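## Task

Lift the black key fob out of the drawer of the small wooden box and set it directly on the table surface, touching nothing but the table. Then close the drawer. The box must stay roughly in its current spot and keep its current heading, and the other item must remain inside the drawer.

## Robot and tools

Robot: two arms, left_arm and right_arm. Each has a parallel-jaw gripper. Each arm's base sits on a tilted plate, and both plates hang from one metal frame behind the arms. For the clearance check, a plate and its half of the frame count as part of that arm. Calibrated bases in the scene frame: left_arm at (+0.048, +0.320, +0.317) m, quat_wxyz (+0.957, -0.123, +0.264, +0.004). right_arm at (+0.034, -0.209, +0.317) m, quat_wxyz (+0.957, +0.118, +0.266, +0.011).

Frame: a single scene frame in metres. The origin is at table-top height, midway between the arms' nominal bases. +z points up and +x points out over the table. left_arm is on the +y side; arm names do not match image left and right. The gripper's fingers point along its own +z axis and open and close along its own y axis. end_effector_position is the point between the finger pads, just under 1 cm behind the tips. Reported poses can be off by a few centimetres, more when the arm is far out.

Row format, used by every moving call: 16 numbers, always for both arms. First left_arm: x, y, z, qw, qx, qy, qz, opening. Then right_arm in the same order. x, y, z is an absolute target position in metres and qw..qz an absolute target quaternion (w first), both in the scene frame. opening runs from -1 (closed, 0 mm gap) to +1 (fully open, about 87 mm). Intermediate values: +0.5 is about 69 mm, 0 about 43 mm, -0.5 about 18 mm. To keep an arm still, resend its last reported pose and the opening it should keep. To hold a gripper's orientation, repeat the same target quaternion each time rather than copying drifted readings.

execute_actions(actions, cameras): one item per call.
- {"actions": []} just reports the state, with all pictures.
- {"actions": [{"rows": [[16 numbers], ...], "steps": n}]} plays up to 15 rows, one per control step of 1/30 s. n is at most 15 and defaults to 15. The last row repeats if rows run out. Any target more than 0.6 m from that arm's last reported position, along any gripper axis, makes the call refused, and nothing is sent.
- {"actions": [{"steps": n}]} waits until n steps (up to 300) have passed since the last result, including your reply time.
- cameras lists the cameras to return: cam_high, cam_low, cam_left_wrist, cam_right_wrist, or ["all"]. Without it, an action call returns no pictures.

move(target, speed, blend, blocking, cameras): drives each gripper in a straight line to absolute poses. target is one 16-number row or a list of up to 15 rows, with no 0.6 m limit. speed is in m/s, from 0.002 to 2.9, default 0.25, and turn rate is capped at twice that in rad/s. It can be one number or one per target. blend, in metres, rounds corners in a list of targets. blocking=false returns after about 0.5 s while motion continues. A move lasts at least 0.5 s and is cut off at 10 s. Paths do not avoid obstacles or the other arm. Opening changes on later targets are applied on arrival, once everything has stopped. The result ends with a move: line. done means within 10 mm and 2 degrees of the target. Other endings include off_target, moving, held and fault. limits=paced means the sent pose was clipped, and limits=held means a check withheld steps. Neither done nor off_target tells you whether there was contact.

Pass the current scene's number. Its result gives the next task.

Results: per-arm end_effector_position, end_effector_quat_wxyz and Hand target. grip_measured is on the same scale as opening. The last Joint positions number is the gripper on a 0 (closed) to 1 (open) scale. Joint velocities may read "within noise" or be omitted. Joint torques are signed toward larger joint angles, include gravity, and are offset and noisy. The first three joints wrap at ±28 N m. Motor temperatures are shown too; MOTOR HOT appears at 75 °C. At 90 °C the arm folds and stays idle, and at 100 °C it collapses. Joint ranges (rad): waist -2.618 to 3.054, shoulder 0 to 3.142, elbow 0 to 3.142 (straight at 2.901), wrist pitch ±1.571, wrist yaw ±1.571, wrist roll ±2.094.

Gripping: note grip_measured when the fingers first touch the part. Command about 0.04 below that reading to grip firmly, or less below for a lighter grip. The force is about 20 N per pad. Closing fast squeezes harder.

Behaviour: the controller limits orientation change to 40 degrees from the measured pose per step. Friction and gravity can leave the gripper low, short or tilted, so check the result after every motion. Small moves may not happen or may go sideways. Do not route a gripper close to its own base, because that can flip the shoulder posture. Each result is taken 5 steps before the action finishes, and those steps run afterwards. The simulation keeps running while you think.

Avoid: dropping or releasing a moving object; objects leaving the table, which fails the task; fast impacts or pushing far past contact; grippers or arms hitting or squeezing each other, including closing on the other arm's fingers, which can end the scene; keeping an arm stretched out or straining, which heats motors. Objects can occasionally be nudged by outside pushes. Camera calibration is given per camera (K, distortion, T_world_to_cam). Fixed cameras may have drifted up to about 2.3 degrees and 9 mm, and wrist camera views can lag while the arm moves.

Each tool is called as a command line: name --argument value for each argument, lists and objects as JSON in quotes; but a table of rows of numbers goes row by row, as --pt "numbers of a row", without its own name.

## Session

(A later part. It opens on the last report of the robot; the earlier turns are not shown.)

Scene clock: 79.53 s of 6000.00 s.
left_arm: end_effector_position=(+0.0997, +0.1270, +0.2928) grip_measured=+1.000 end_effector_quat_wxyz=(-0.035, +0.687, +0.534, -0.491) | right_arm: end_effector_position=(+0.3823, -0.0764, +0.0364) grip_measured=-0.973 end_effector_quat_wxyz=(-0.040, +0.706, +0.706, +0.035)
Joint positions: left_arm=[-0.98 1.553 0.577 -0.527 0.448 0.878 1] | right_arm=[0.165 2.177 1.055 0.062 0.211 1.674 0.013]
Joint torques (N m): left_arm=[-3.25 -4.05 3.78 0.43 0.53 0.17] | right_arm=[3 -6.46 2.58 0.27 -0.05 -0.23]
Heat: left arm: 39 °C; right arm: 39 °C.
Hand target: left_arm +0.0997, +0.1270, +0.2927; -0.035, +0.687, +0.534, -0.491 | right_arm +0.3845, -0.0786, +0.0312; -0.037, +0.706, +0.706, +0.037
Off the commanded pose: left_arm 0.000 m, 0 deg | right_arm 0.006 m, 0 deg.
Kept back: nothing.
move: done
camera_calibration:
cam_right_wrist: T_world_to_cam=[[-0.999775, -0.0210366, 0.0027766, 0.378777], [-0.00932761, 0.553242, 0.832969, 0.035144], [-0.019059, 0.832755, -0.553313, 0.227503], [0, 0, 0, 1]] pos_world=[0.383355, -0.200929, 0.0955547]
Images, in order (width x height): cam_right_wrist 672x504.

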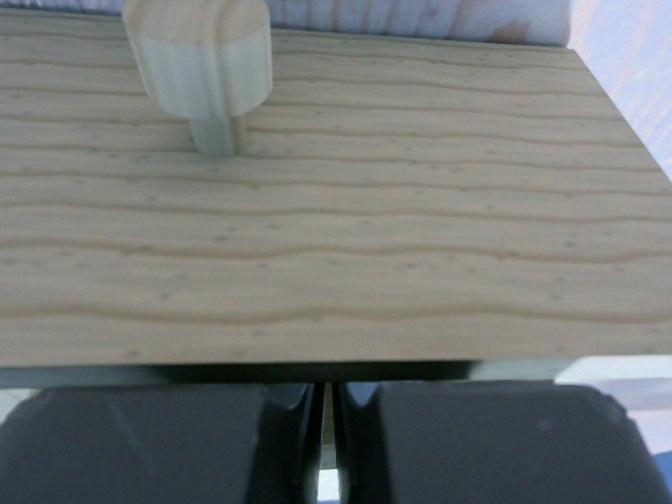

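move --pt "0.0997 0.1270 0.2928 -0.035 0.687 0.534 -0.491 1 0.3845 -0.0785 0.0285 -0.037 0.7061 0.7061 0.037 -1" --pt "0.0997 0.1270 0.2928 -0.035 0.687 0.534 -0.491 1 0.404 -0.0795 0.0285 -0.037 0.7061 0.7061 0.037 -1" --speed 0.06 --cameras '["cam_right_wrist"]'

move --target '[0.0997,0.1270,0.2928,-0.035,0.687,0.534,-0.491,1,0.398,-0.0795,0.115,-0.037,0.7061,0.7061,0.037,-1]' --speed 0.15 --cameras '["cam_right_wrist"]'

Scene clock: 81.00 s of 6000.00 s.
left_arm: end_effector_position=(+0.0997, +0.1270, +0.2928) grip_measured=+1.000 end_effector_quat_wxyz=(-0.035, +0.687, +0.534, -0.491) | right_arm: end_effector_position=(+0.4101, -0.0756, +0.0361) grip_measured=-0.973 end_effector_quat_wxyz=(-0.031, +0.708, +0.704, +0.048)
Joint positions: left_arm=[-0.98 1.553 0.577 -0.527 0.448 0.878 1] | right_arm=[0.158 2.193 1.143 0.023 0.205 1.666 0.013]
Joint torques (N m): left_arm=[-3.21 -4.11 3.81 0.44 0.53 0.18] | right_arm=[2.82 -6.6 3.12 0.06 -0.06 -0.27]
Heat: left arm: 39 °C; right arm: 39 °C.
Hand target: left_arm +0.0997, +0.1270, +0.2927; -0.035, +0.687, +0.534, -0.491 | right_arm +0.4040, -0.0796, +0.0287; -0.037, +0.706, +0.706, +0.037
Off the commanded pose: left_arm 0.000 m, 0 deg | right_arm 0.011 m, 1 deg.
Kept back: nothing.
move: off_target (right_arm)
camera_calibration:
cam_right_wrist: T_world_to_cam=[[-0.999533, -0.013392, -0.0274635, 0.408136], [-0.0303091, 0.548306, 0.835728, 0.0434204], [0.00386631, 0.83617, -0.548456, 0.217888], [0, 0, 0, 1]] pos_world=[0.408419, -0.200533, 0.0944232]
Images, in order (width x height): cam_right_wrist 672x504.

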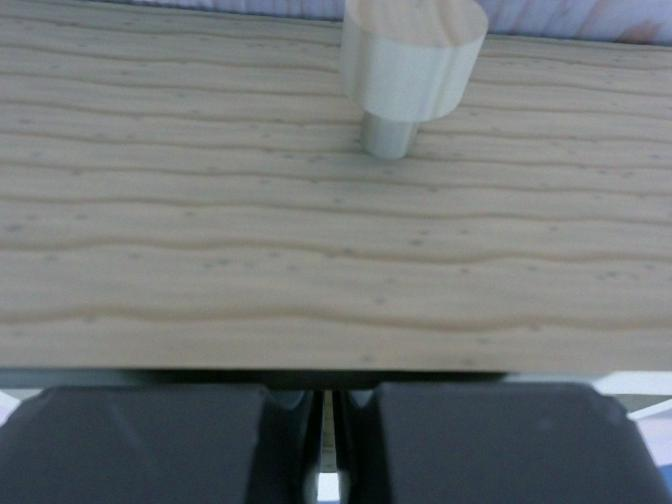

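Scene clock: 82.20 s of 6000.00 s.
left_arm: end_effector_position=(+0.0997, +0.1270, +0.2928) grip_measured=+1.000 end_effector_quat_wxyz=(-0.035, +0.687, +0.534, -0.491) | right_arm: end_effector_position=(+0.3923, -0.0782, +0.1049) grip_measured=-0.973 end_effector_quat_wxyz=(-0.048, +0.704, +0.708, +0.033)
Joint positions: left_arm=[-0.98 1.553 0.577 -0.527 0.448 0.878 1] | right_arm=[0.213 1.942 1.017 -0.157 0.224 1.716 0.013]
Joint torques (N m): left_arm=[-3.19 -4.08 3.81 0.43 0.54 0.19] | right_arm=[4.82 -10.39 2.3 -0.07 0.17 -0.01]
Heat: left arm: 39 °C; right arm: 39 °C.
Hand target: left_arm +0.0997, +0.1270, +0.2927; -0.035, +0.687, +0.534, -0.491 | right_arm +0.3978, -0.0794, +0.1146; -0.037, +0.706, +0.706, +0.037
Off the commanded pose: left_arm 0.000 m, 0 deg | right_arm 0.012 m, 1 deg.
Kept back: nothing.
move: off_target (right_arm)
camera_calibration:
cam_right_wrist: T_world_to_cam=[[-0.99952, -0.0267282, 0.0156361, 0.386649], [-0.00147987, 0.5456, 0.838044, -0.024903], [-0.0309305, 0.837619, -0.545378, 0.271285], [0, 0, 0, 1]] pos_world=[0.394817, -0.203312, 0.162777]
Images, in order (width x height): cam_right_wrist 672x504.

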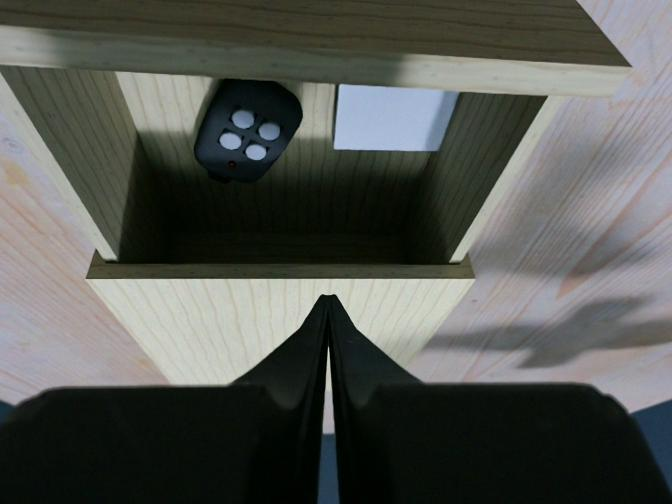

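zoom_image --camera "cam_right_wrist" --region '[80, 50, 480, 270]'

Scaled by 1.260 from the camera's 672x504 image, which has a finer 960x720 frame.

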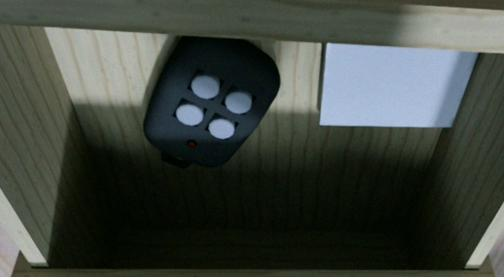

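move --target '[0.0997,0.1270,0.2928,-0.035,0.687,0.534,-0.491,1,0.4245,-0.106,0.122,0.0862,0.7018,0.7018,-0.0862,0.07]' --speed 0.15 --cameras '["cam_right_wrist"]'

Scene clock: 87.30 s of 6000.00 s.
left_arm: end_effector_position=(+0.0997, +0.1270, +0.2928) grip_measured=+1.000 end_effector_quat_wxyz=(-0.035, +0.687, +0.534, -0.491) | right_arm: end_effector_position=(+0.4242, -0.1092, +0.1237) grip_measured=+0.070 end_effector_quat_wxyz=(+0.081, +0.705, +0.700, -0.080)
Joint positions: left_arm=[-0.98 1.553 0.577 -0.527 0.448 0.878 1] | right_arm=[0.305 1.949 1.197 -0.421 0.604 1.845 0.535]
Joint torques (N m): left_arm=[-3.19 -4.14 3.73 0.43 0.53 0.18] | right_arm=[5.57 -6.57 5.72 -0.12 0.38 -0.07]
Heat: left arm: 39 °C; right arm: 40 °C.
Hand target: left_arm +0.0997, +0.1270, +0.2927; -0.035, +0.687, +0.534, -0.491 | right_arm +0.4245, -0.1060, +0.1220; +0.086, +0.702, +0.702, -0.086
Off the commanded pose: left_arm 0.000 m, 0 deg | right_arm 0.004 m, 1 deg.
Kept back: nothing.
move: done
camera_calibration:
cam_right_wrist: T_world_to_cam=[[-0.999909, -0.0134552, 0.000395763, 0.42078], [-0.0104679, 0.795727, 0.605566, 0.0361028], [-0.00846292, 0.605507, -0.795795, 0.304628], [0, 0, 0, 1]] pos_world=[0.423698, -0.207521, 0.220393]
Images, in order (width x height): cam_right_wrist 672x504.

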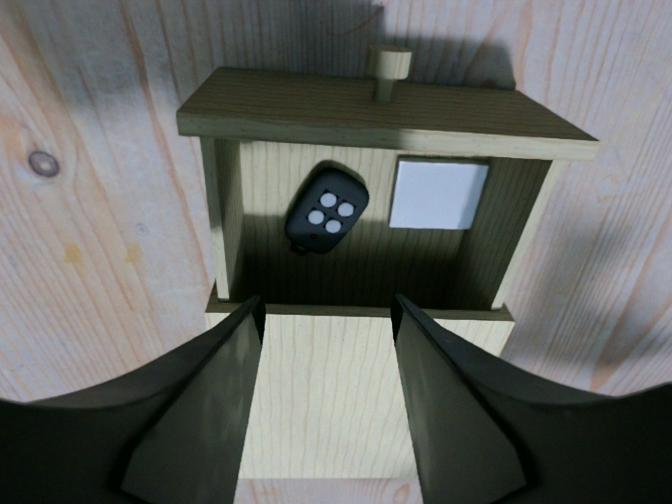

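zoom_image --camera "cam_right_wrist" --region '[190, 120, 610, 320]'

Scaled by 1.200 from the camera's 672x504 image, which has a finer 960x720 frame.

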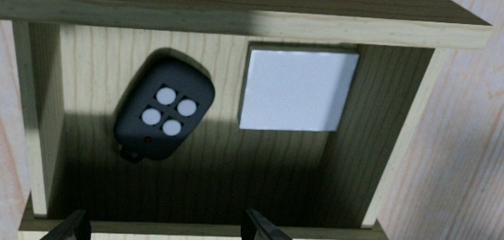

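move --target '[0.0997,0.1270,0.2928,-0.035,0.687,0.534,-0.491,1,0.4255,-0.105,0.068,0.0862,0.7018,0.7018,-0.0862,0.115]' --speed 0.12 --cameras '["cam_right_wrist"]'

Scene clock: 89.87 s of 6000.00 s.
left_arm: end_effector_position=(+0.0997, +0.1270, +0.2928) grip_measured=+1.000 end_effector_quat_wxyz=(-0.035, +0.687, +0.534, -0.491) | right_arm: end_effector_position=(+0.4213, -0.1034, +0.0734) grip_measured=+0.115 end_effector_quat_wxyz=(+0.083, +0.701, +0.703, -0.088)
Joint positions: left_arm=[-0.98 1.553 0.577 -0.527 0.448 0.878 1] | right_arm=[0.277 2.114 1.243 -0.297 0.605 1.809 0.557]
Joint torques (N m): left_arm=[-3.25 -4.07 3.74 0.43 0.53 0.19] | right_arm=[3.54 -7.1 4.64 0.1 0.19 -0.26]
Heat: left arm: 39 °C; right arm: 39 °C.
Hand target: left_arm +0.0997, +0.1270, +0.2927; -0.035, +0.687, +0.534, -0.491 | right_arm +0.4255, -0.1052, +0.0682; +0.086, +0.702, +0.702, -0.086
Off the commanded pose: left_arm 0.000 m, 0 deg | right_arm 0.007 m, 0 deg.
Kept back: nothing.
move: done
camera_calibration:
cam_right_wrist: T_world_to_cam=[[-0.999683, -0.0231861, 0.00981524, 0.416277], [-0.0128161, 0.804149, 0.594289, 0.0646458], [-0.0216722, 0.593975, -0.804192, 0.266019], [0, 0, 0, 1]] pos_world=[0.422739, -0.200342, 0.171426]
Images, in order (width x height): cam_right_wrist 672x504.

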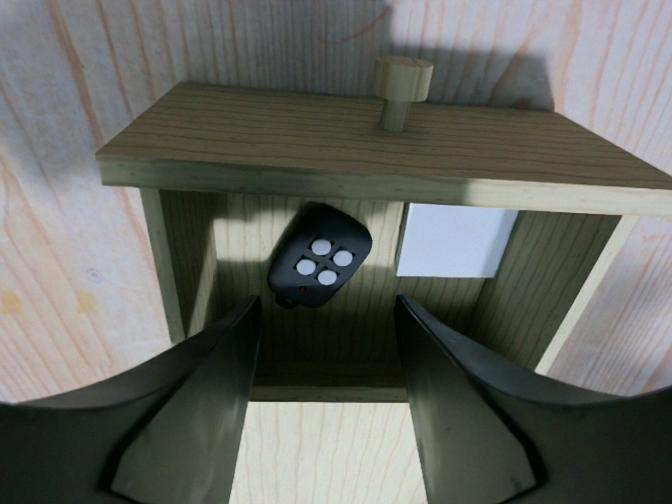

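move --target '[0.0997,0.1270,0.2928,-0.035,0.687,0.534,-0.491,1,0.4265,-0.105,0.045,0.0862,0.7018,0.7018,-0.0862,0.115]' --speed 0.1 --cameras '["cam_right_wrist"]'

Scene clock: 91.03 s of 6000.00 s.
left_arm: end_effector_position=(+0.0997, +0.1270, +0.2928) grip_measured=+1.000 end_effector_quat_wxyz=(-0.035, +0.687, +0.534, -0.491) | right_arm: end_effector_position=(+0.4232, -0.1025, +0.0512) grip_measured=+0.115 end_effector_quat_wxyz=(+0.084, +0.700, +0.703, -0.087)
Joint positions: left_arm=[-0.98 1.553 0.577 -0.527 0.448 0.878 1] | right_arm=[0.258 2.186 1.276 -0.243 0.597 1.786 0.557]
Joint torques (N m): left_arm=[-3.22 -4.1 3.75 0.42 0.53 0.17] | right_arm=[3.56 -7.09 4.41 0.12 0.15 -0.27]
Heat: left arm: 39 °C; right arm: 39 °C.
Hand target: left_arm +0.0997, +0.1270, +0.2927; -0.035, +0.687, +0.534, -0.491 | right_arm +0.4264, -0.1051, +0.0452; +0.086, +0.702, +0.702, -0.086
Off the commanded pose: left_arm 0.000 m, 0 deg | right_arm 0.007 m, 0 deg.
Kept back: nothing.
move: done
camera_calibration:
cam_right_wrist: T_world_to_cam=[[-0.999678, -0.024157, 0.00772337, 0.418431], [-0.0148221, 0.803601, 0.594984, 0.0778508], [-0.0205795, 0.594678, -0.8037, 0.247336], [0, 0, 0, 1]] pos_world=[0.42454, -0.199538, 0.149233]
Images, in order (width x height): cam_right_wrist 672x504.

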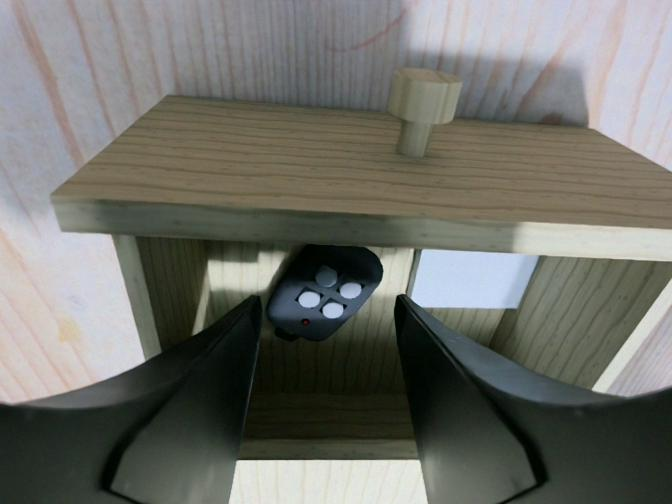

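move --target '[0.0997,0.1270,0.2928,-0.035,0.687,0.534,-0.491,1,0.4250,-0.105,0.026,0.0862,0.7018,0.7018,-0.0862,0.115]' --speed 0.08 --cameras '["cam_right_wrist"]'

Scene clock: 92.30 s of 6000.00 s.
left_arm: end_effector_position=(+0.0997, +0.1270, +0.2928) grip_measured=+1.000 end_effector_quat_wxyz=(-0.035, +0.687, +0.534, -0.491) | right_arm: end_effector_position=(+0.4223, -0.1020, +0.0325) grip_measured=+0.115 end_effector_quat_wxyz=(+0.084, +0.700, +0.703, -0.086)
Joint positions: left_arm=[-0.98 1.553 0.577 -0.527 0.448 0.878 1] | right_arm=[0.243 2.245 1.299 -0.197 0.591 1.769 0.557]
Joint torques (N m): left_arm=[-3.22 -4.1 3.77 0.43 0.53 0.17] | right_arm=[3.56 -7.1 4.1 0.12 0.19 -0.25]
Heat: left arm: 39 °C; right arm: 39 °C.
Hand target: left_arm +0.0997, +0.1270, +0.2927; -0.035, +0.687, +0.534, -0.491 | right_arm +0.4248, -0.1050, +0.0262; +0.086, +0.702, +0.702, -0.086
Off the commanded pose: left_arm 0.000 m, 0 deg | right_arm 0.008 m, 0 deg.
Kept back: nothing.
move: done
camera_calibration:
cam_right_wrist: T_world_to_cam=[[-0.99968, -0.0242457, 0.00715183, 0.417645], [-0.0152245, 0.803333, 0.595336, 0.0887689], [-0.0201797, 0.595037, -0.803445, 0.231838], [0, 0, 0, 1]] pos_world=[0.423542, -0.199137, 0.130435]
Images, in order (width x height): cam_right_wrist 672x504.

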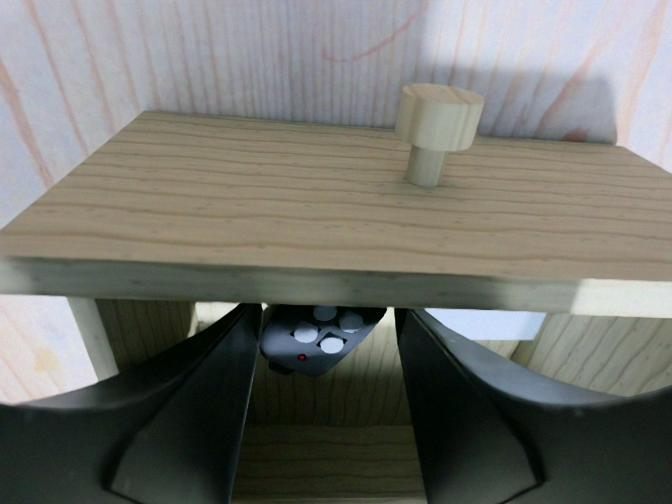

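move --target '[0.0997,0.1270,0.2928,-0.035,0.687,0.534,-0.491,1,0.4250,-0.105,0.026,0.0862,0.7018,0.7018,-0.0862,-0.1]' --speed 0.08 --cameras '["cam_right_wrist"]'

move --target '[0.0997,0.1270,0.2928,-0.035,0.687,0.534,-0.491,1,0.4250,-0.105,0.026,0.0862,0.7018,0.7018,-0.0862,-0.24]' --speed 0.08 --cameras '["cam_right_wrist"]'

Scene clock: 93.27 s of 6000.00 s.
left_arm: end_effector_position=(+0.0997, +0.1270, +0.2928) grip_measured=+1.000 end_effector_quat_wxyz=(-0.035, +0.687, +0.534, -0.491) | right_arm: end_effector_position=(+0.4224, -0.1019, +0.0325) grip_measured=-0.100 end_effector_quat_wxyz=(+0.084, +0.701, +0.703, -0.086)
Joint positions: left_arm=[-0.98 1.553 0.577 -0.527 0.448 0.878 1] | right_arm=[0.243 2.245 1.299 -0.196 0.59 1.769 0.45]
Joint torques (N m): left_arm=[-3.19 -4.08 3.74 0.43 0.53 0.18] | right_arm=[3.66 -6.99 4.11 0.16 0.18 -0.27]
Heat: left arm: 39 °C; right arm: 39 °C.
Hand target: left_arm +0.0997, +0.1270, +0.2927; -0.035, +0.687, +0.534, -0.491 | right_arm +0.4248, -0.1050, +0.0262; +0.086, +0.702, +0.702, -0.086
Off the commanded pose: left_arm 0.000 m, 0 deg | right_arm 0.008 m, 0 deg.
Kept back: nothing.
move: done
camera_calibration:
cam_right_wrist: T_world_to_cam=[[-0.999684, -0.0242539, 0.00663997, 0.417815], [-0.0155259, 0.803031, 0.595734, 0.0887033], [-0.019781, 0.595443, -0.803154, 0.231656], [0, 0, 0, 1]] pos_world=[0.423643, -0.199036, 0.130438]
Images, in order (width x height): cam_right_wrist 672x504.

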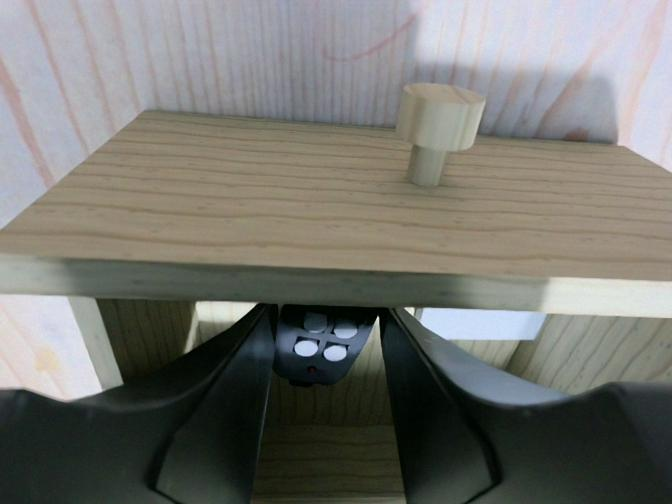

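Scene clock: 93.97 s of 6000.00 s.
left_arm: end_effector_position=(+0.0997, +0.1270, +0.2928) grip_measured=+1.000 end_effector_quat_wxyz=(-0.035, +0.687, +0.534, -0.491) | right_arm: end_effector_position=(+0.4225, -0.1018, +0.0325) grip_measured=-0.177 end_effector_quat_wxyz=(+0.084, +0.700, +0.704, -0.086)
Joint positions: left_arm=[-0.98 1.553 0.577 -0.527 0.448 0.878 1] | right_arm=[0.243 2.245 1.299 -0.195 0.589 1.768 0.411]
Joint torques (N m): left_arm=[-3.26 -4.08 3.81 0.43 0.54 0.18] | right_arm=[3.64 -7.13 4.16 0.15 0.18 -0.24]
Heat: left arm: 39 °C; right arm: 39 °C.
Hand target: left_arm +0.0997, +0.1270, +0.2927; -0.035, +0.687, +0.534, -0.491 | right_arm +0.4248, -0.1050, +0.0262; +0.086, +0.702, +0.702, -0.086
Off the commanded pose: left_arm 0.000 m, 0 deg | right_arm 0.008 m, 0 deg.
Kept back: nothing.
move: done
camera_calibration:
cam_right_wrist: T_world_to_cam=[[-0.999668, -0.0248969, 0.0066455, 0.417781], [-0.0160215, 0.802503, 0.596433, 0.0886937], [-0.0201824, 0.596128, -0.802635, 0.231758], [0, 0, 0, 1]] pos_world=[0.42374, -0.198933, 0.130341]
Images, in order (width x height): cam_right_wrist 672x504.

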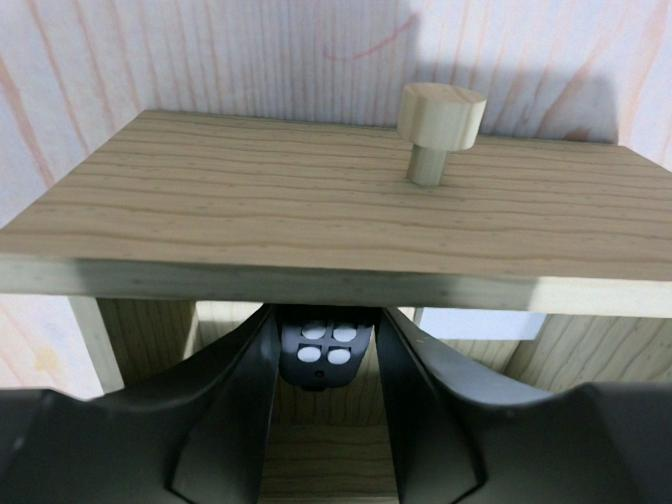

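move --pt "0.0997 0.1270 0.2928 -0.035 0.687 0.534 -0.491 1 0.4250 -0.105 0.064 0.0862 0.7018 0.7018 -0.0862 -0.24" --pt "0.0997 0.1270 0.2928 -0.035 0.687 0.534 -0.491 1 0.4250 -0.125 0.068 0.0862 0.7018 0.7018 -0.0862 -0.24" --speed 0.1 --cameras '["cam_right_wrist", "cam_high"]'

Scene clock: 95.87 s of 6000.00 s.
left_arm: end_effector_position=(+0.0997, +0.1270, +0.2928) grip_measured=+1.000 end_effector_quat_wxyz=(-0.035, +0.687, +0.534, -0.491) | right_arm: end_effector_position=(+0.4130, -0.1184, +0.0555) grip_measured=-0.177 end_effector_quat_wxyz=(+0.078, +0.697, +0.706, -0.097)
Joint positions: left_arm=[-0.98 1.553 0.577 -0.527 0.448 0.878 1] | right_arm=[0.229 2.144 1.223 -0.24 0.588 1.759 0.411]
Joint torques (N m): left_arm=[-3.19 -4.08 3.74 0.43 0.53 0.17] | right_arm=[3.51 -11.86 2.18 -0.08 0.17 -0.23]
Heat: left arm: 39 °C; right arm: 40 °C.
Hand target: left_arm +0.0997, +0.1270, +0.2927; -0.035, +0.687, +0.534, -0.491 | right_arm +0.4247, -0.1250, +0.0675; +0.086, +0.702, +0.702, -0.087
Off the commanded pose: left_arm 0.000 m, 0 deg | right_arm 0.019 m, 2 deg.
Kept back: nothing.
move: off_target (right_arm)
camera_calibration:
cam_right_wrist: T_world_to_cam=[[-0.999088, -0.0293722, 0.0309824, 0.405704], [-0.00543048, 0.807252, 0.590181, 0.0847449], [-0.0423456, 0.589475, -0.806676, 0.268464], [0, 0, 0, 1]] pos_world=[0.417163, -0.214747, 0.153979]
Images, in order (width x height): cam_high 672x504, cam_right_wrist 672x504.

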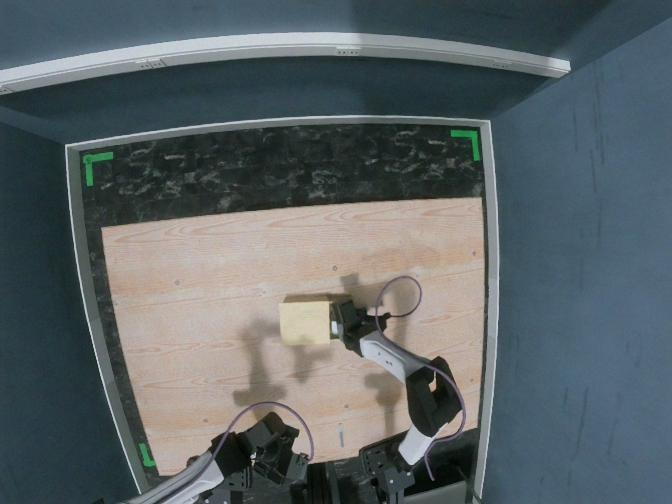

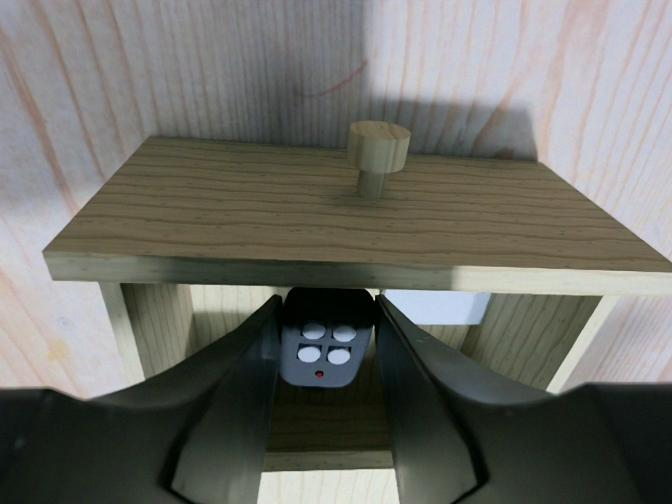

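move --pt "0.0997 0.1270 0.2928 -0.035 0.687 0.534 -0.491 1 0.4290 -0.126 0.080 0.0862 0.7018 0.7018 -0.0862 -0.24" --pt "0.0997 0.1270 0.2928 -0.035 0.687 0.534 -0.491 1 0.4290 -0.135 0.084 0.0862 0.7018 0.7018 -0.0862 -0.24" --speed 0.1 --cameras '["cam_right_wrist"]'

Scene clock: 96.97 s of 6000.00 s.
left_arm: end_effector_position=(+0.0997, +0.1270, +0.2928) grip_measured=+1.000 end_effector_quat_wxyz=(-0.035, +0.687, +0.534, -0.491) | right_arm: end_effector_position=(+0.4196, -0.1275, +0.0711) grip_measured=-0.177 end_effector_quat_wxyz=(+0.080, +0.698, +0.705, -0.094)
Joint positions: left_arm=[-0.98 1.553 0.577 -0.527 0.448 0.878 1] | right_arm=[0.218 2.085 1.211 -0.273 0.583 1.745 0.411]
Joint torques (N m): left_arm=[-3.22 -4.08 3.81 0.43 0.53 0.18] | right_arm=[3.28 -11.88 2.41 -0.12 0.2 -0.31]
Heat: left arm: 39 °C; right arm: 40 °C.
Hand target: left_arm +0.0997, +0.1270, +0.2927; -0.035, +0.687, +0.534, -0.491 | right_arm +0.4289, -0.1349, +0.0834; +0.086, +0.702, +0.702, -0.086
Off the commanded pose: left_arm 0.000 m, 0 deg | right_arm 0.018 m, 1 deg.
Kept back: nothing.
move: off_target (right_arm)
camera_calibration:
cam_right_wrist: T_world_to_cam=[[-0.999319, -0.0279237, 0.0241097, 0.412255], [-0.00826003, 0.806287, 0.591467, 0.0838874], [-0.0359553, 0.590865, -0.805969, 0.284192], [0, 0, 0, 1]] pos_world=[0.422886, -0.224045, 0.169494]
Images, in order (width x height): cam_right_wrist 672x504.

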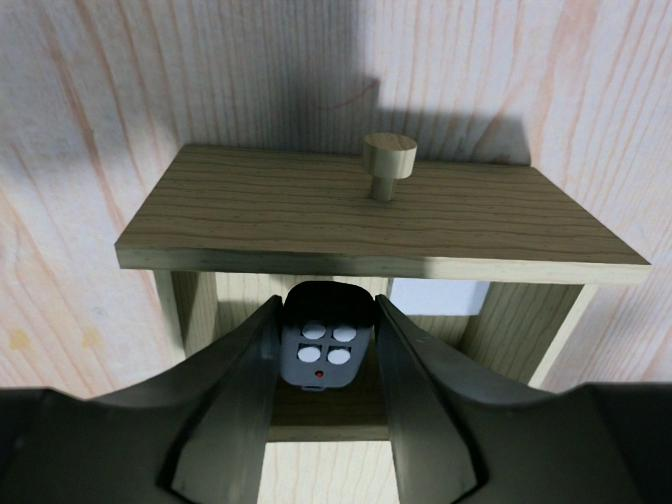

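move --pt "0.0997 0.1270 0.2928 -0.035 0.687 0.534 -0.491 1 0.4290 -0.139 0.150 0.0862 0.7018 0.7018 -0.0862 -0.24" --pt "0.0997 0.1270 0.2928 -0.035 0.687 0.534 -0.491 1 0.4400 -0.27 0.160 0.0862 0.7018 0.7018 -0.0862 -0.24" --speed 0.2 --blend '[0.02, 0]' --cameras '["cam_right_wrist", "cam_high", "cam_low"]'

Scene clock: 98.80 s of 6000.00 s.
left_arm: end_effector_position=(+0.0997, +0.1270, +0.2928) grip_measured=+1.000 end_effector_quat_wxyz=(-0.035, +0.687, +0.534, -0.491) | right_arm: end_effector_position=(+0.4241, -0.2644, +0.1439) grip_measured=-0.177 end_effector_quat_wxyz=(+0.066, +0.699, +0.705, -0.104)
Joint positions: left_arm=[-0.98 1.553 0.577 -0.527 0.448 0.878 1] | right_arm=[-0.1 1.732 1.135 -0.431 0.427 1.438 0.411]
Joint torques (N m): left_arm=[-3.19 -4.07 3.79 0.42 0.53 0.18] | right_arm=[1.47 -11.75 5.78 0.08 0.21 -0.24]
Heat: left arm: 39 °C; right arm: 40 °C.
Hand target: left_arm +0.0997, +0.1270, +0.2927; -0.035, +0.687, +0.534, -0.491 | right_arm +0.4397, -0.2700, +0.1598; +0.086, +0.702, +0.702, -0.086
Off the commanded pose: left_arm 0.000 m, 0 deg | right_arm 0.023 m, 3 deg.
Kept back: nothing.
move: off_target (right_arm)
camera_calibration:
cam_right_wrist: T_world_to_cam=[[-0.998091, -0.0231586, 0.0572529, 0.407196], [0.0155529, 0.802904, 0.595906, 0.139633], [-0.0597689, 0.595658, -0.801011, 0.434569], [0, 0, 0, 1]] pos_world=[0.430221, -0.361537, 0.241573]
Images, in order (width x height): cam_high 672x504, cam_low 672x504, cam_right_wrist 672x504.

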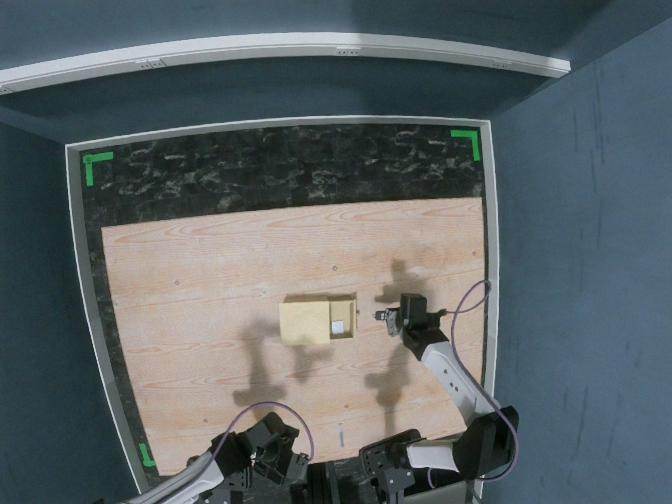

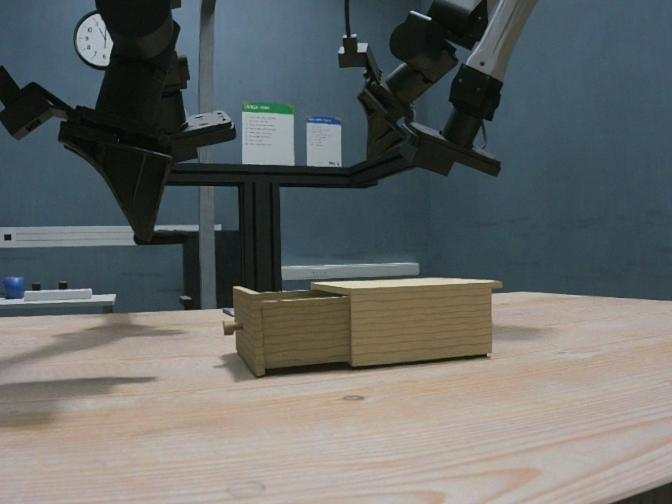

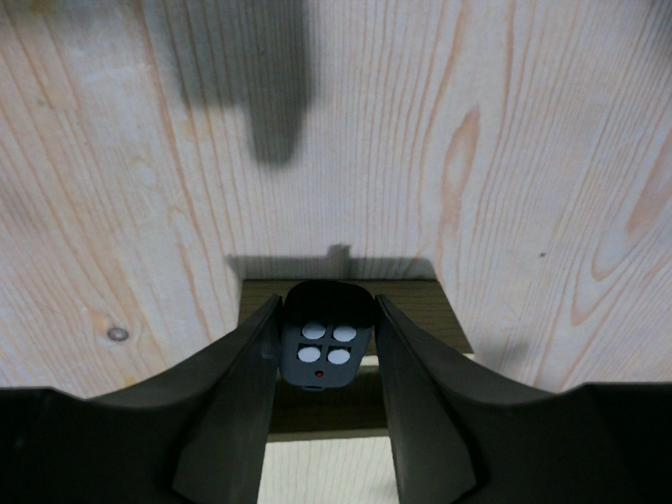

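move --target '[0.0997,0.1270,0.2928,-0.035,0.687,0.534,-0.491,1,0.485,-0.275,0.070,0.0862,0.7018,0.7018,-0.0862,-0.24]' --speed 0.2 --cameras '["cam_right_wrist", "cam_low"]'

Scene clock: 101.30 s of 6000.00 s.
left_arm: end_effector_position=(+0.0997, +0.1270, +0.2928) grip_measured=+1.000 end_effector_quat_wxyz=(-0.035, +0.687, +0.534, -0.491) | right_arm: end_effector_position=(+0.4790, -0.2703, +0.0740) grip_measured=-0.177 end_effector_quat_wxyz=(+0.080, +0.701, +0.703, -0.089)
Joint positions: left_arm=[-0.98 1.553 0.577 -0.527 0.448 0.878 1] | right_arm=[-0.13 2.042 1.407 -0.339 0.403 1.404 0.411]
Joint torques (N m): left_arm=[-3.21 -4.11 3.74 0.43 0.54 0.18] | right_arm=[1.33 -8.49 6.23 0.3 0.19 -0.22]
Heat: left arm: 39 °C; right arm: 40 °C.
Hand target: left_arm +0.0997, +0.1270, +0.2927; -0.035, +0.687, +0.534, -0.491 | right_arm +0.4849, -0.2750, +0.0703; +0.086, +0.702, +0.702, -0.086
Off the commanded pose: left_arm 0.000 m, 0 deg | right_arm 0.009 m, 1 deg.
Kept back: nothing.
move: done
camera_calibration:
cam_right_wrist: T_world_to_cam=[[-0.99962, -0.0220489, 0.0165675, 0.469795], [-0.00779936, 0.802192, 0.597015, 0.19606], [-0.0264539, 0.596659, -0.802059, 0.369753], [0, 0, 0, 1]] pos_world=[0.480927, -0.367535, 0.17173]
Images, in order (width x height): cam_low 672x504, cam_right_wrist 672x504.

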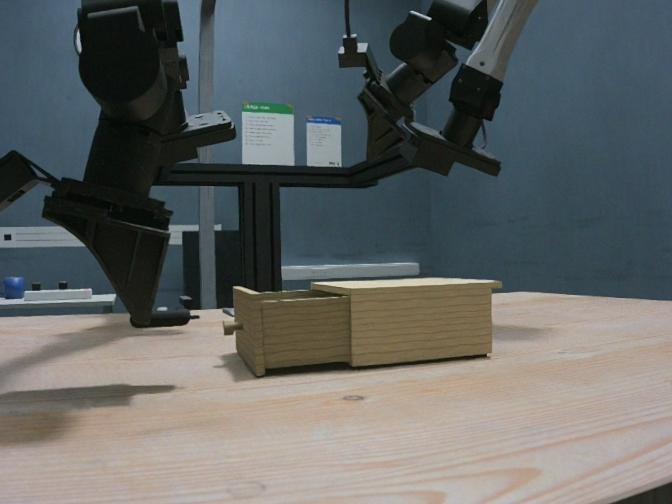

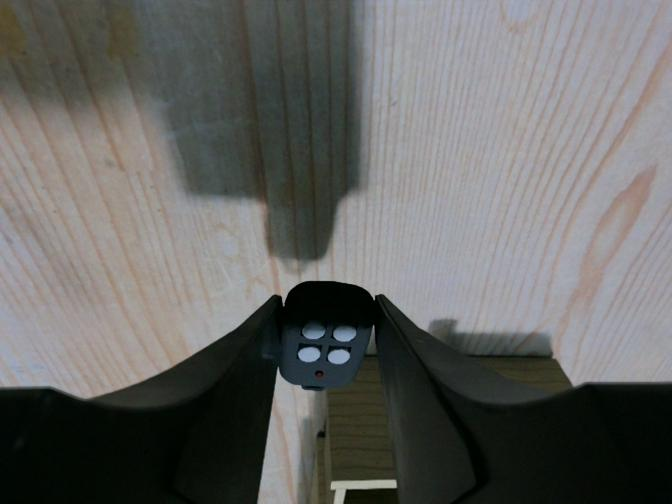

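move --target '[0.0997,0.1270,0.2928,-0.035,0.687,0.534,-0.491,1,0.487,-0.275,0.030,0.0862,0.7018,0.7018,-0.0862,-0.24]' --speed 0.1 --cameras '["cam_right_wrist", "cam_low"]'

Scene clock: 102.53 s of 6000.00 s.
left_arm: end_effector_position=(+0.0997, +0.1270, +0.2928) grip_measured=+1.000 end_effector_quat_wxyz=(-0.035, +0.687, +0.534, -0.491) | right_arm: end_effector_position=(+0.4819, -0.2702, +0.0350) grip_measured=-0.177 end_effector_quat_wxyz=(+0.080, +0.701, +0.703, -0.089)
Joint positions: left_arm=[-0.98 1.553 0.577 -0.527 0.448 0.878 1] | right_arm=[-0.144 2.171 1.475 -0.274 0.396 1.392 0.411]
Joint torques (N m): left_arm=[-3.23 -4.07 3.75 0.43 0.52 0.17] | right_arm=[1.36 -8.38 5.81 0.33 0.19 -0.25]
Heat: left arm: 38 °C; right arm: 40 °C.
Hand target: left_arm +0.0997, +0.1270, +0.2927; -0.035, +0.687, +0.534, -0.491 | right_arm +0.4867, -0.2749, +0.0302; +0.086, +0.702, +0.702, -0.086
Off the commanded pose: left_arm 0.000 m, 0 deg | right_arm 0.009 m, 1 deg.
Kept back: nothing.
move: done
camera_calibration:
cam_right_wrist: T_world_to_cam=[[-0.99962, -0.0222301, 0.0163068, 0.47331], [-0.00809819, 0.802138, 0.597084, 0.2194], [-0.0263535, 0.596725, -0.802013, 0.338459], [0, 0, 0, 1]] pos_world=[0.483827, -0.367435, 0.13273]
Images, in order (width x height): cam_low 672x504, cam_right_wrist 672x504.

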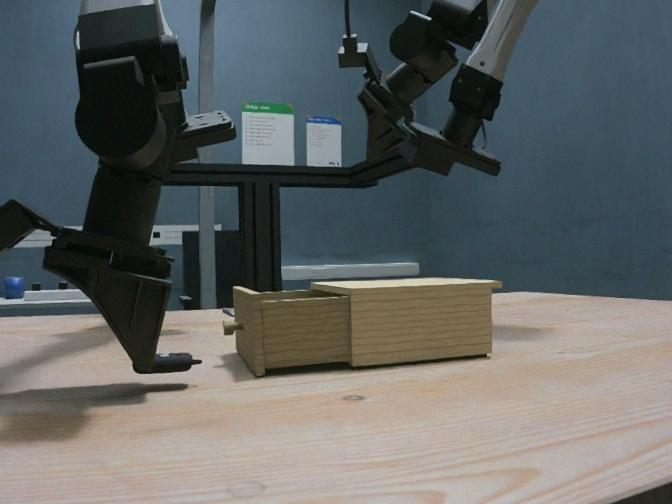

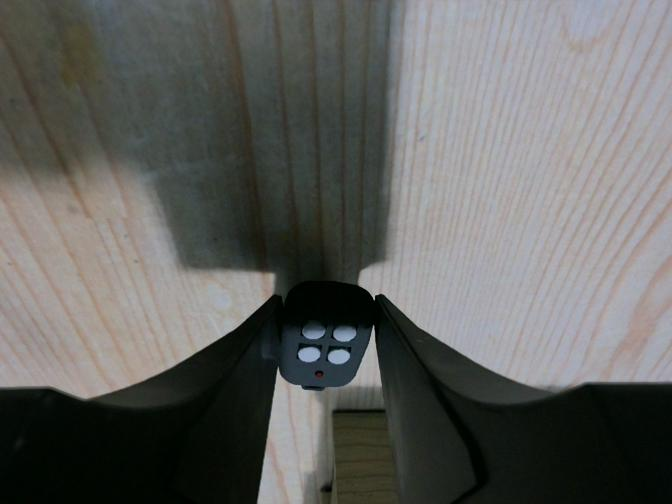

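move --target '[0.0997,0.1270,0.2928,-0.035,0.687,0.534,-0.491,1,0.487,-0.275,0.0245,0.0862,0.7018,0.7018,-0.0862,-0.24]' --speed 0.05 --cameras '["cam_low"]'

zoom_image --camera "cam_low" --region '[60, 280, 260, 430]'

Scene clock: 103.47 s of 6000.00 s.
left_arm: end_effector_position=(+0.0997, +0.1270, +0.2928) grip_measured=+1.000 end_effector_quat_wxyz=(-0.035, +0.687, +0.534, -0.491) | right_arm: end_effector_position=(+0.4822, -0.2693, +0.0304) grip_measured=-0.177 end_effector_quat_wxyz=(+0.080, +0.701, +0.704, -0.088)
Joint positions: left_arm=[-0.98 1.553 0.577 -0.527 0.448 0.878 1] | right_arm=[-0.144 2.186 1.483 -0.266 0.395 1.391 0.411]
Joint torques (N m): left_arm=[-3.18 -4.08 3.74 0.43 0.54 0.17] | right_arm=[1.22 -8.25 6.02 0.33 0.16 -0.25]
Heat: left arm: 38 °C; right arm: 40 °C.
Hand target: left_arm +0.0997, +0.1270, +0.2927; -0.035, +0.687, +0.534, -0.491 | right_arm +0.4868, -0.2750, +0.0248; +0.086, +0.702, +0.702, -0.086
Off the commanded pose: left_arm 0.000 m, 0 deg | right_arm 0.009 m, 1 deg.
Kept back: nothing.
move: done
Images, in order (width x height): cam_low 672x504.

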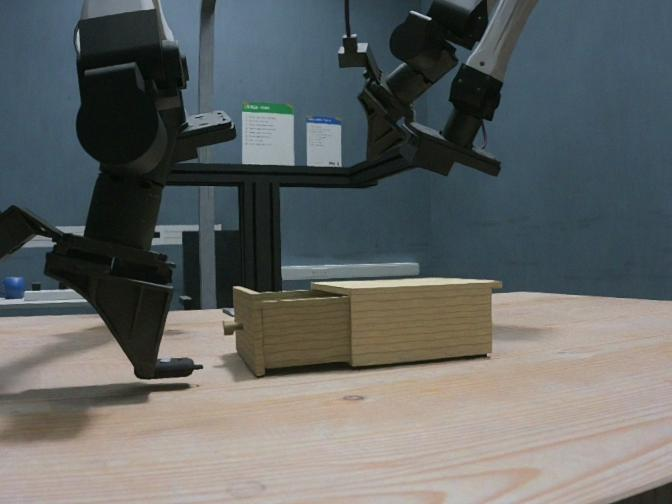

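Scaled by 2.520 from the camera's 672x504 image, which has a finer 960x720 frame.

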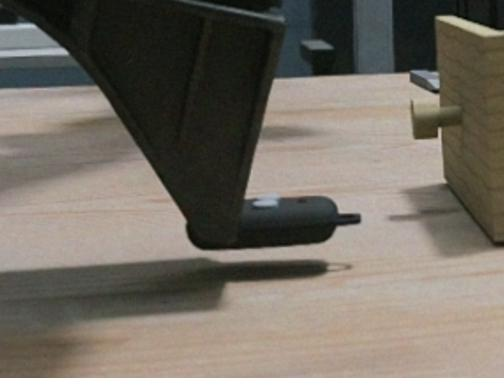

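move --target '[0.0997,0.1270,0.2928,-0.035,0.687,0.534,-0.491,1,0.487,-0.275,0.0200,0.0862,0.7018,0.7018,-0.0862,-0.24]' --speed 0.04 --cameras '["cam_low"]'

zoom_image --camera "cam_low" --region '[60, 280, 260, 430]'

Scene clock: 104.43 s of 6000.00 s.
left_arm: end_effector_position=(+0.0997, +0.1270, +0.2928) grip_measured=+1.000 end_effector_quat_wxyz=(-0.035, +0.687, +0.534, -0.491) | right_arm: end_effector_position=(+0.4824, -0.2703, +0.0260) grip_measured=-0.177 end_effector_quat_wxyz=(+0.080, +0.701, +0.703, -0.088)
Joint positions: left_arm=[-0.98 1.553 0.577 -0.527 0.448 0.878 1] | right_arm=[-0.147 2.2 1.491 -0.259 0.393 1.389 0.411]
Joint torques (N m): left_arm=[-3.19 -4.05 3.74 0.43 0.54 0.18] | right_arm=[1.32 -8.23 6.04 0.35 0.19 -0.25]
Heat: left arm: 38 °C; right arm: 40 °C.
Hand target: left_arm +0.0997, +0.1270, +0.2927; -0.035, +0.687, +0.534, -0.491 | right_arm +0.4870, -0.2750, +0.0203; +0.086, +0.702, +0.702, -0.086
Off the commanded pose: left_arm 0.000 m, 0 deg | right_arm 0.009 m, 1 deg.
Kept back: nothing.
move: done
Images, in order (width x height): cam_low 672x504.

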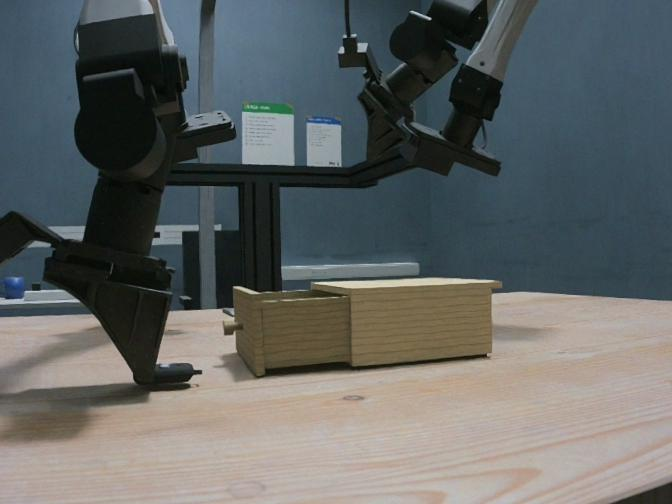

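Scaled by 2.520 from the camera's 672x504 image, which has a finer 960x720 frame.

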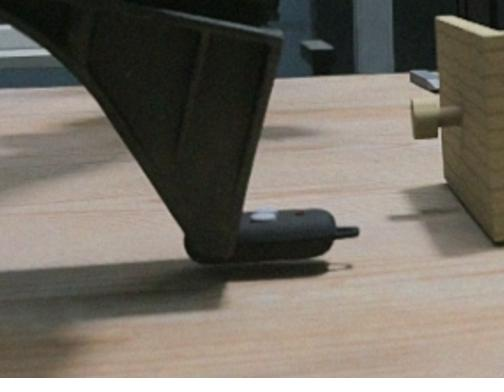

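move --target '[0.0997,0.1270,0.2928,-0.035,0.687,0.534,-0.491,1,0.487,-0.275,0.0172,0.0862,0.7018,0.7018,-0.0862,-0.24]' --speed 0.04 --cameras '["cam_low"]'

zoom_image --camera "cam_low" --region '[60, 280, 260, 430]'

Scene clock: 105.40 s of 6000.00 s.
left_arm: end_effector_position=(+0.0997, +0.1270, +0.2928) grip_measured=+1.000 end_effector_quat_wxyz=(-0.035, +0.687, +0.534, -0.491) | right_arm: end_effector_position=(+0.4827, -0.2698, +0.0232) grip_measured=-0.177 end_effector_quat_wxyz=(+0.080, +0.701, +0.703, -0.088)
Joint positions: left_arm=[-0.98 1.553 0.577 -0.527 0.448 0.878 1] | right_arm=[-0.147 2.21 1.497 -0.254 0.393 1.388 0.411]
Joint torques (N m): left_arm=[-3.21 -4.11 3.78 0.44 0.53 0.19] | right_arm=[1.24 -8.4 5.87 0.32 0.17 -0.22]
Heat: left arm: 38 °C; right arm: 40 °C.
Hand target: left_arm +0.0997, +0.1270, +0.2927; -0.035, +0.687, +0.534, -0.491 | right_arm +0.4867, -0.2750, +0.0174; +0.086, +0.702, +0.702, -0.086
Off the commanded pose: left_arm 0.000 m, 0 deg | right_arm 0.009 m, 1 deg.
Kept back: nothing.
move: done
Images, in order (width x height): cam_low 672x504.

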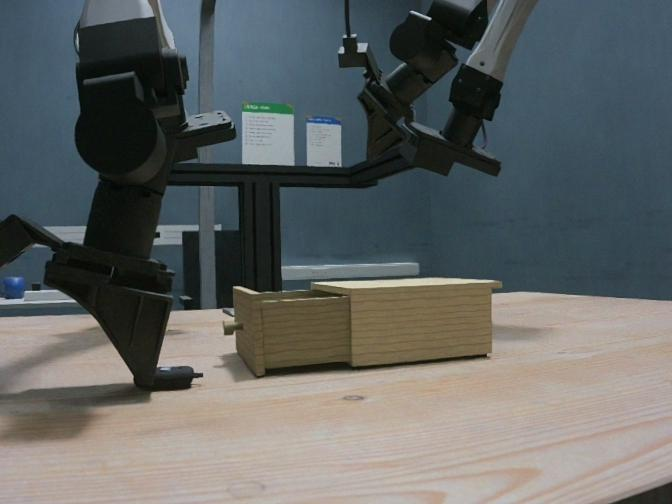

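Scaled by 2.520 from the camera's 672x504 image, which has a finer 960x720 frame.

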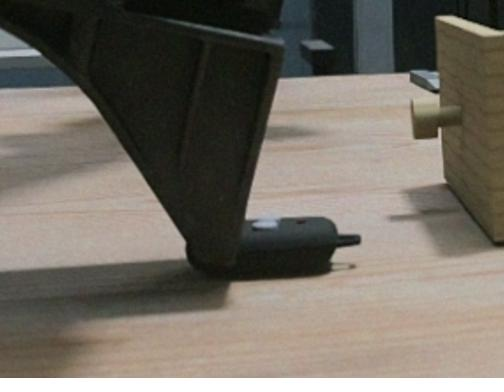

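move --target '[0.0997,0.1270,0.2928,-0.035,0.687,0.534,-0.491,1,0.487,-0.275,0.0155,0.0862,0.7018,0.7018,-0.0862,-0.24]' --speed 0.04 --cameras '["cam_low"]'

zoom_image --camera "cam_low" --region '[60, 280, 260, 430]'

Scene clock: 106.33 s of 6000.00 s.
left_arm: end_effector_position=(+0.0997, +0.1270, +0.2928) grip_measured=+1.000 end_effector_quat_wxyz=(-0.035, +0.687, +0.534, -0.491) | right_arm: end_effector_position=(+0.4833, -0.2699, +0.0232) grip_measured=-0.177 end_effector_quat_wxyz=(+0.081, +0.701, +0.703, -0.087)
Joint positions: left_arm=[-0.98 1.553 0.577 -0.527 0.448 0.878 1] | right_arm=[-0.147 2.21 1.497 -0.252 0.393 1.388 0.411]
Joint torques (N m): left_arm=[-3.23 -4.08 3.75 0.41 0.52 0.18] | right_arm=[1.17 -7.86 6.08 0.35 0.17 -0.25]
Heat: left arm: 38 °C; right arm: 40 °C.
Hand target: left_arm +0.0997, +0.1270, +0.2927; -0.035, +0.687, +0.534, -0.491 | right_arm +0.4866, -0.2750, +0.0158; +0.086, +0.702, +0.702, -0.086
Off the commanded pose: left_arm 0.000 m, 0 deg | right_arm 0.010 m, 1 deg.
Kept back: nothing.
move: done
Images, in order (width x height): cam_low 672x504.

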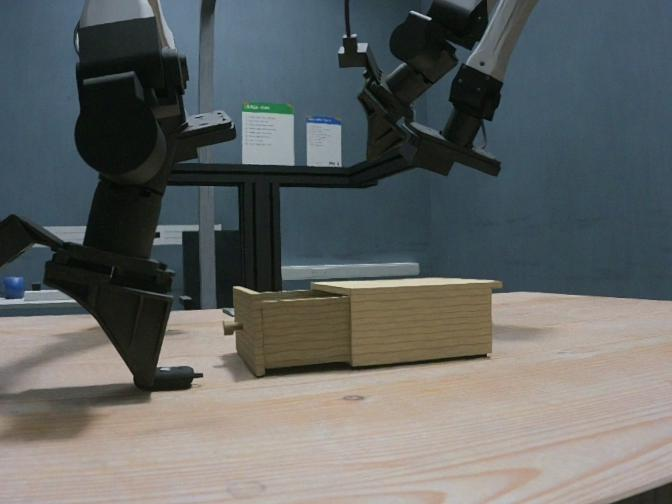

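Scaled by 2.520 from the camera's 672x504 image, which has a finer 960x720 frame.

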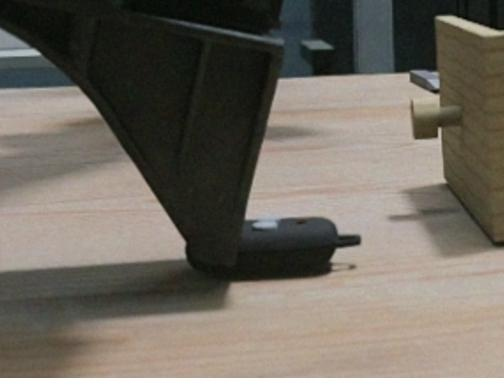

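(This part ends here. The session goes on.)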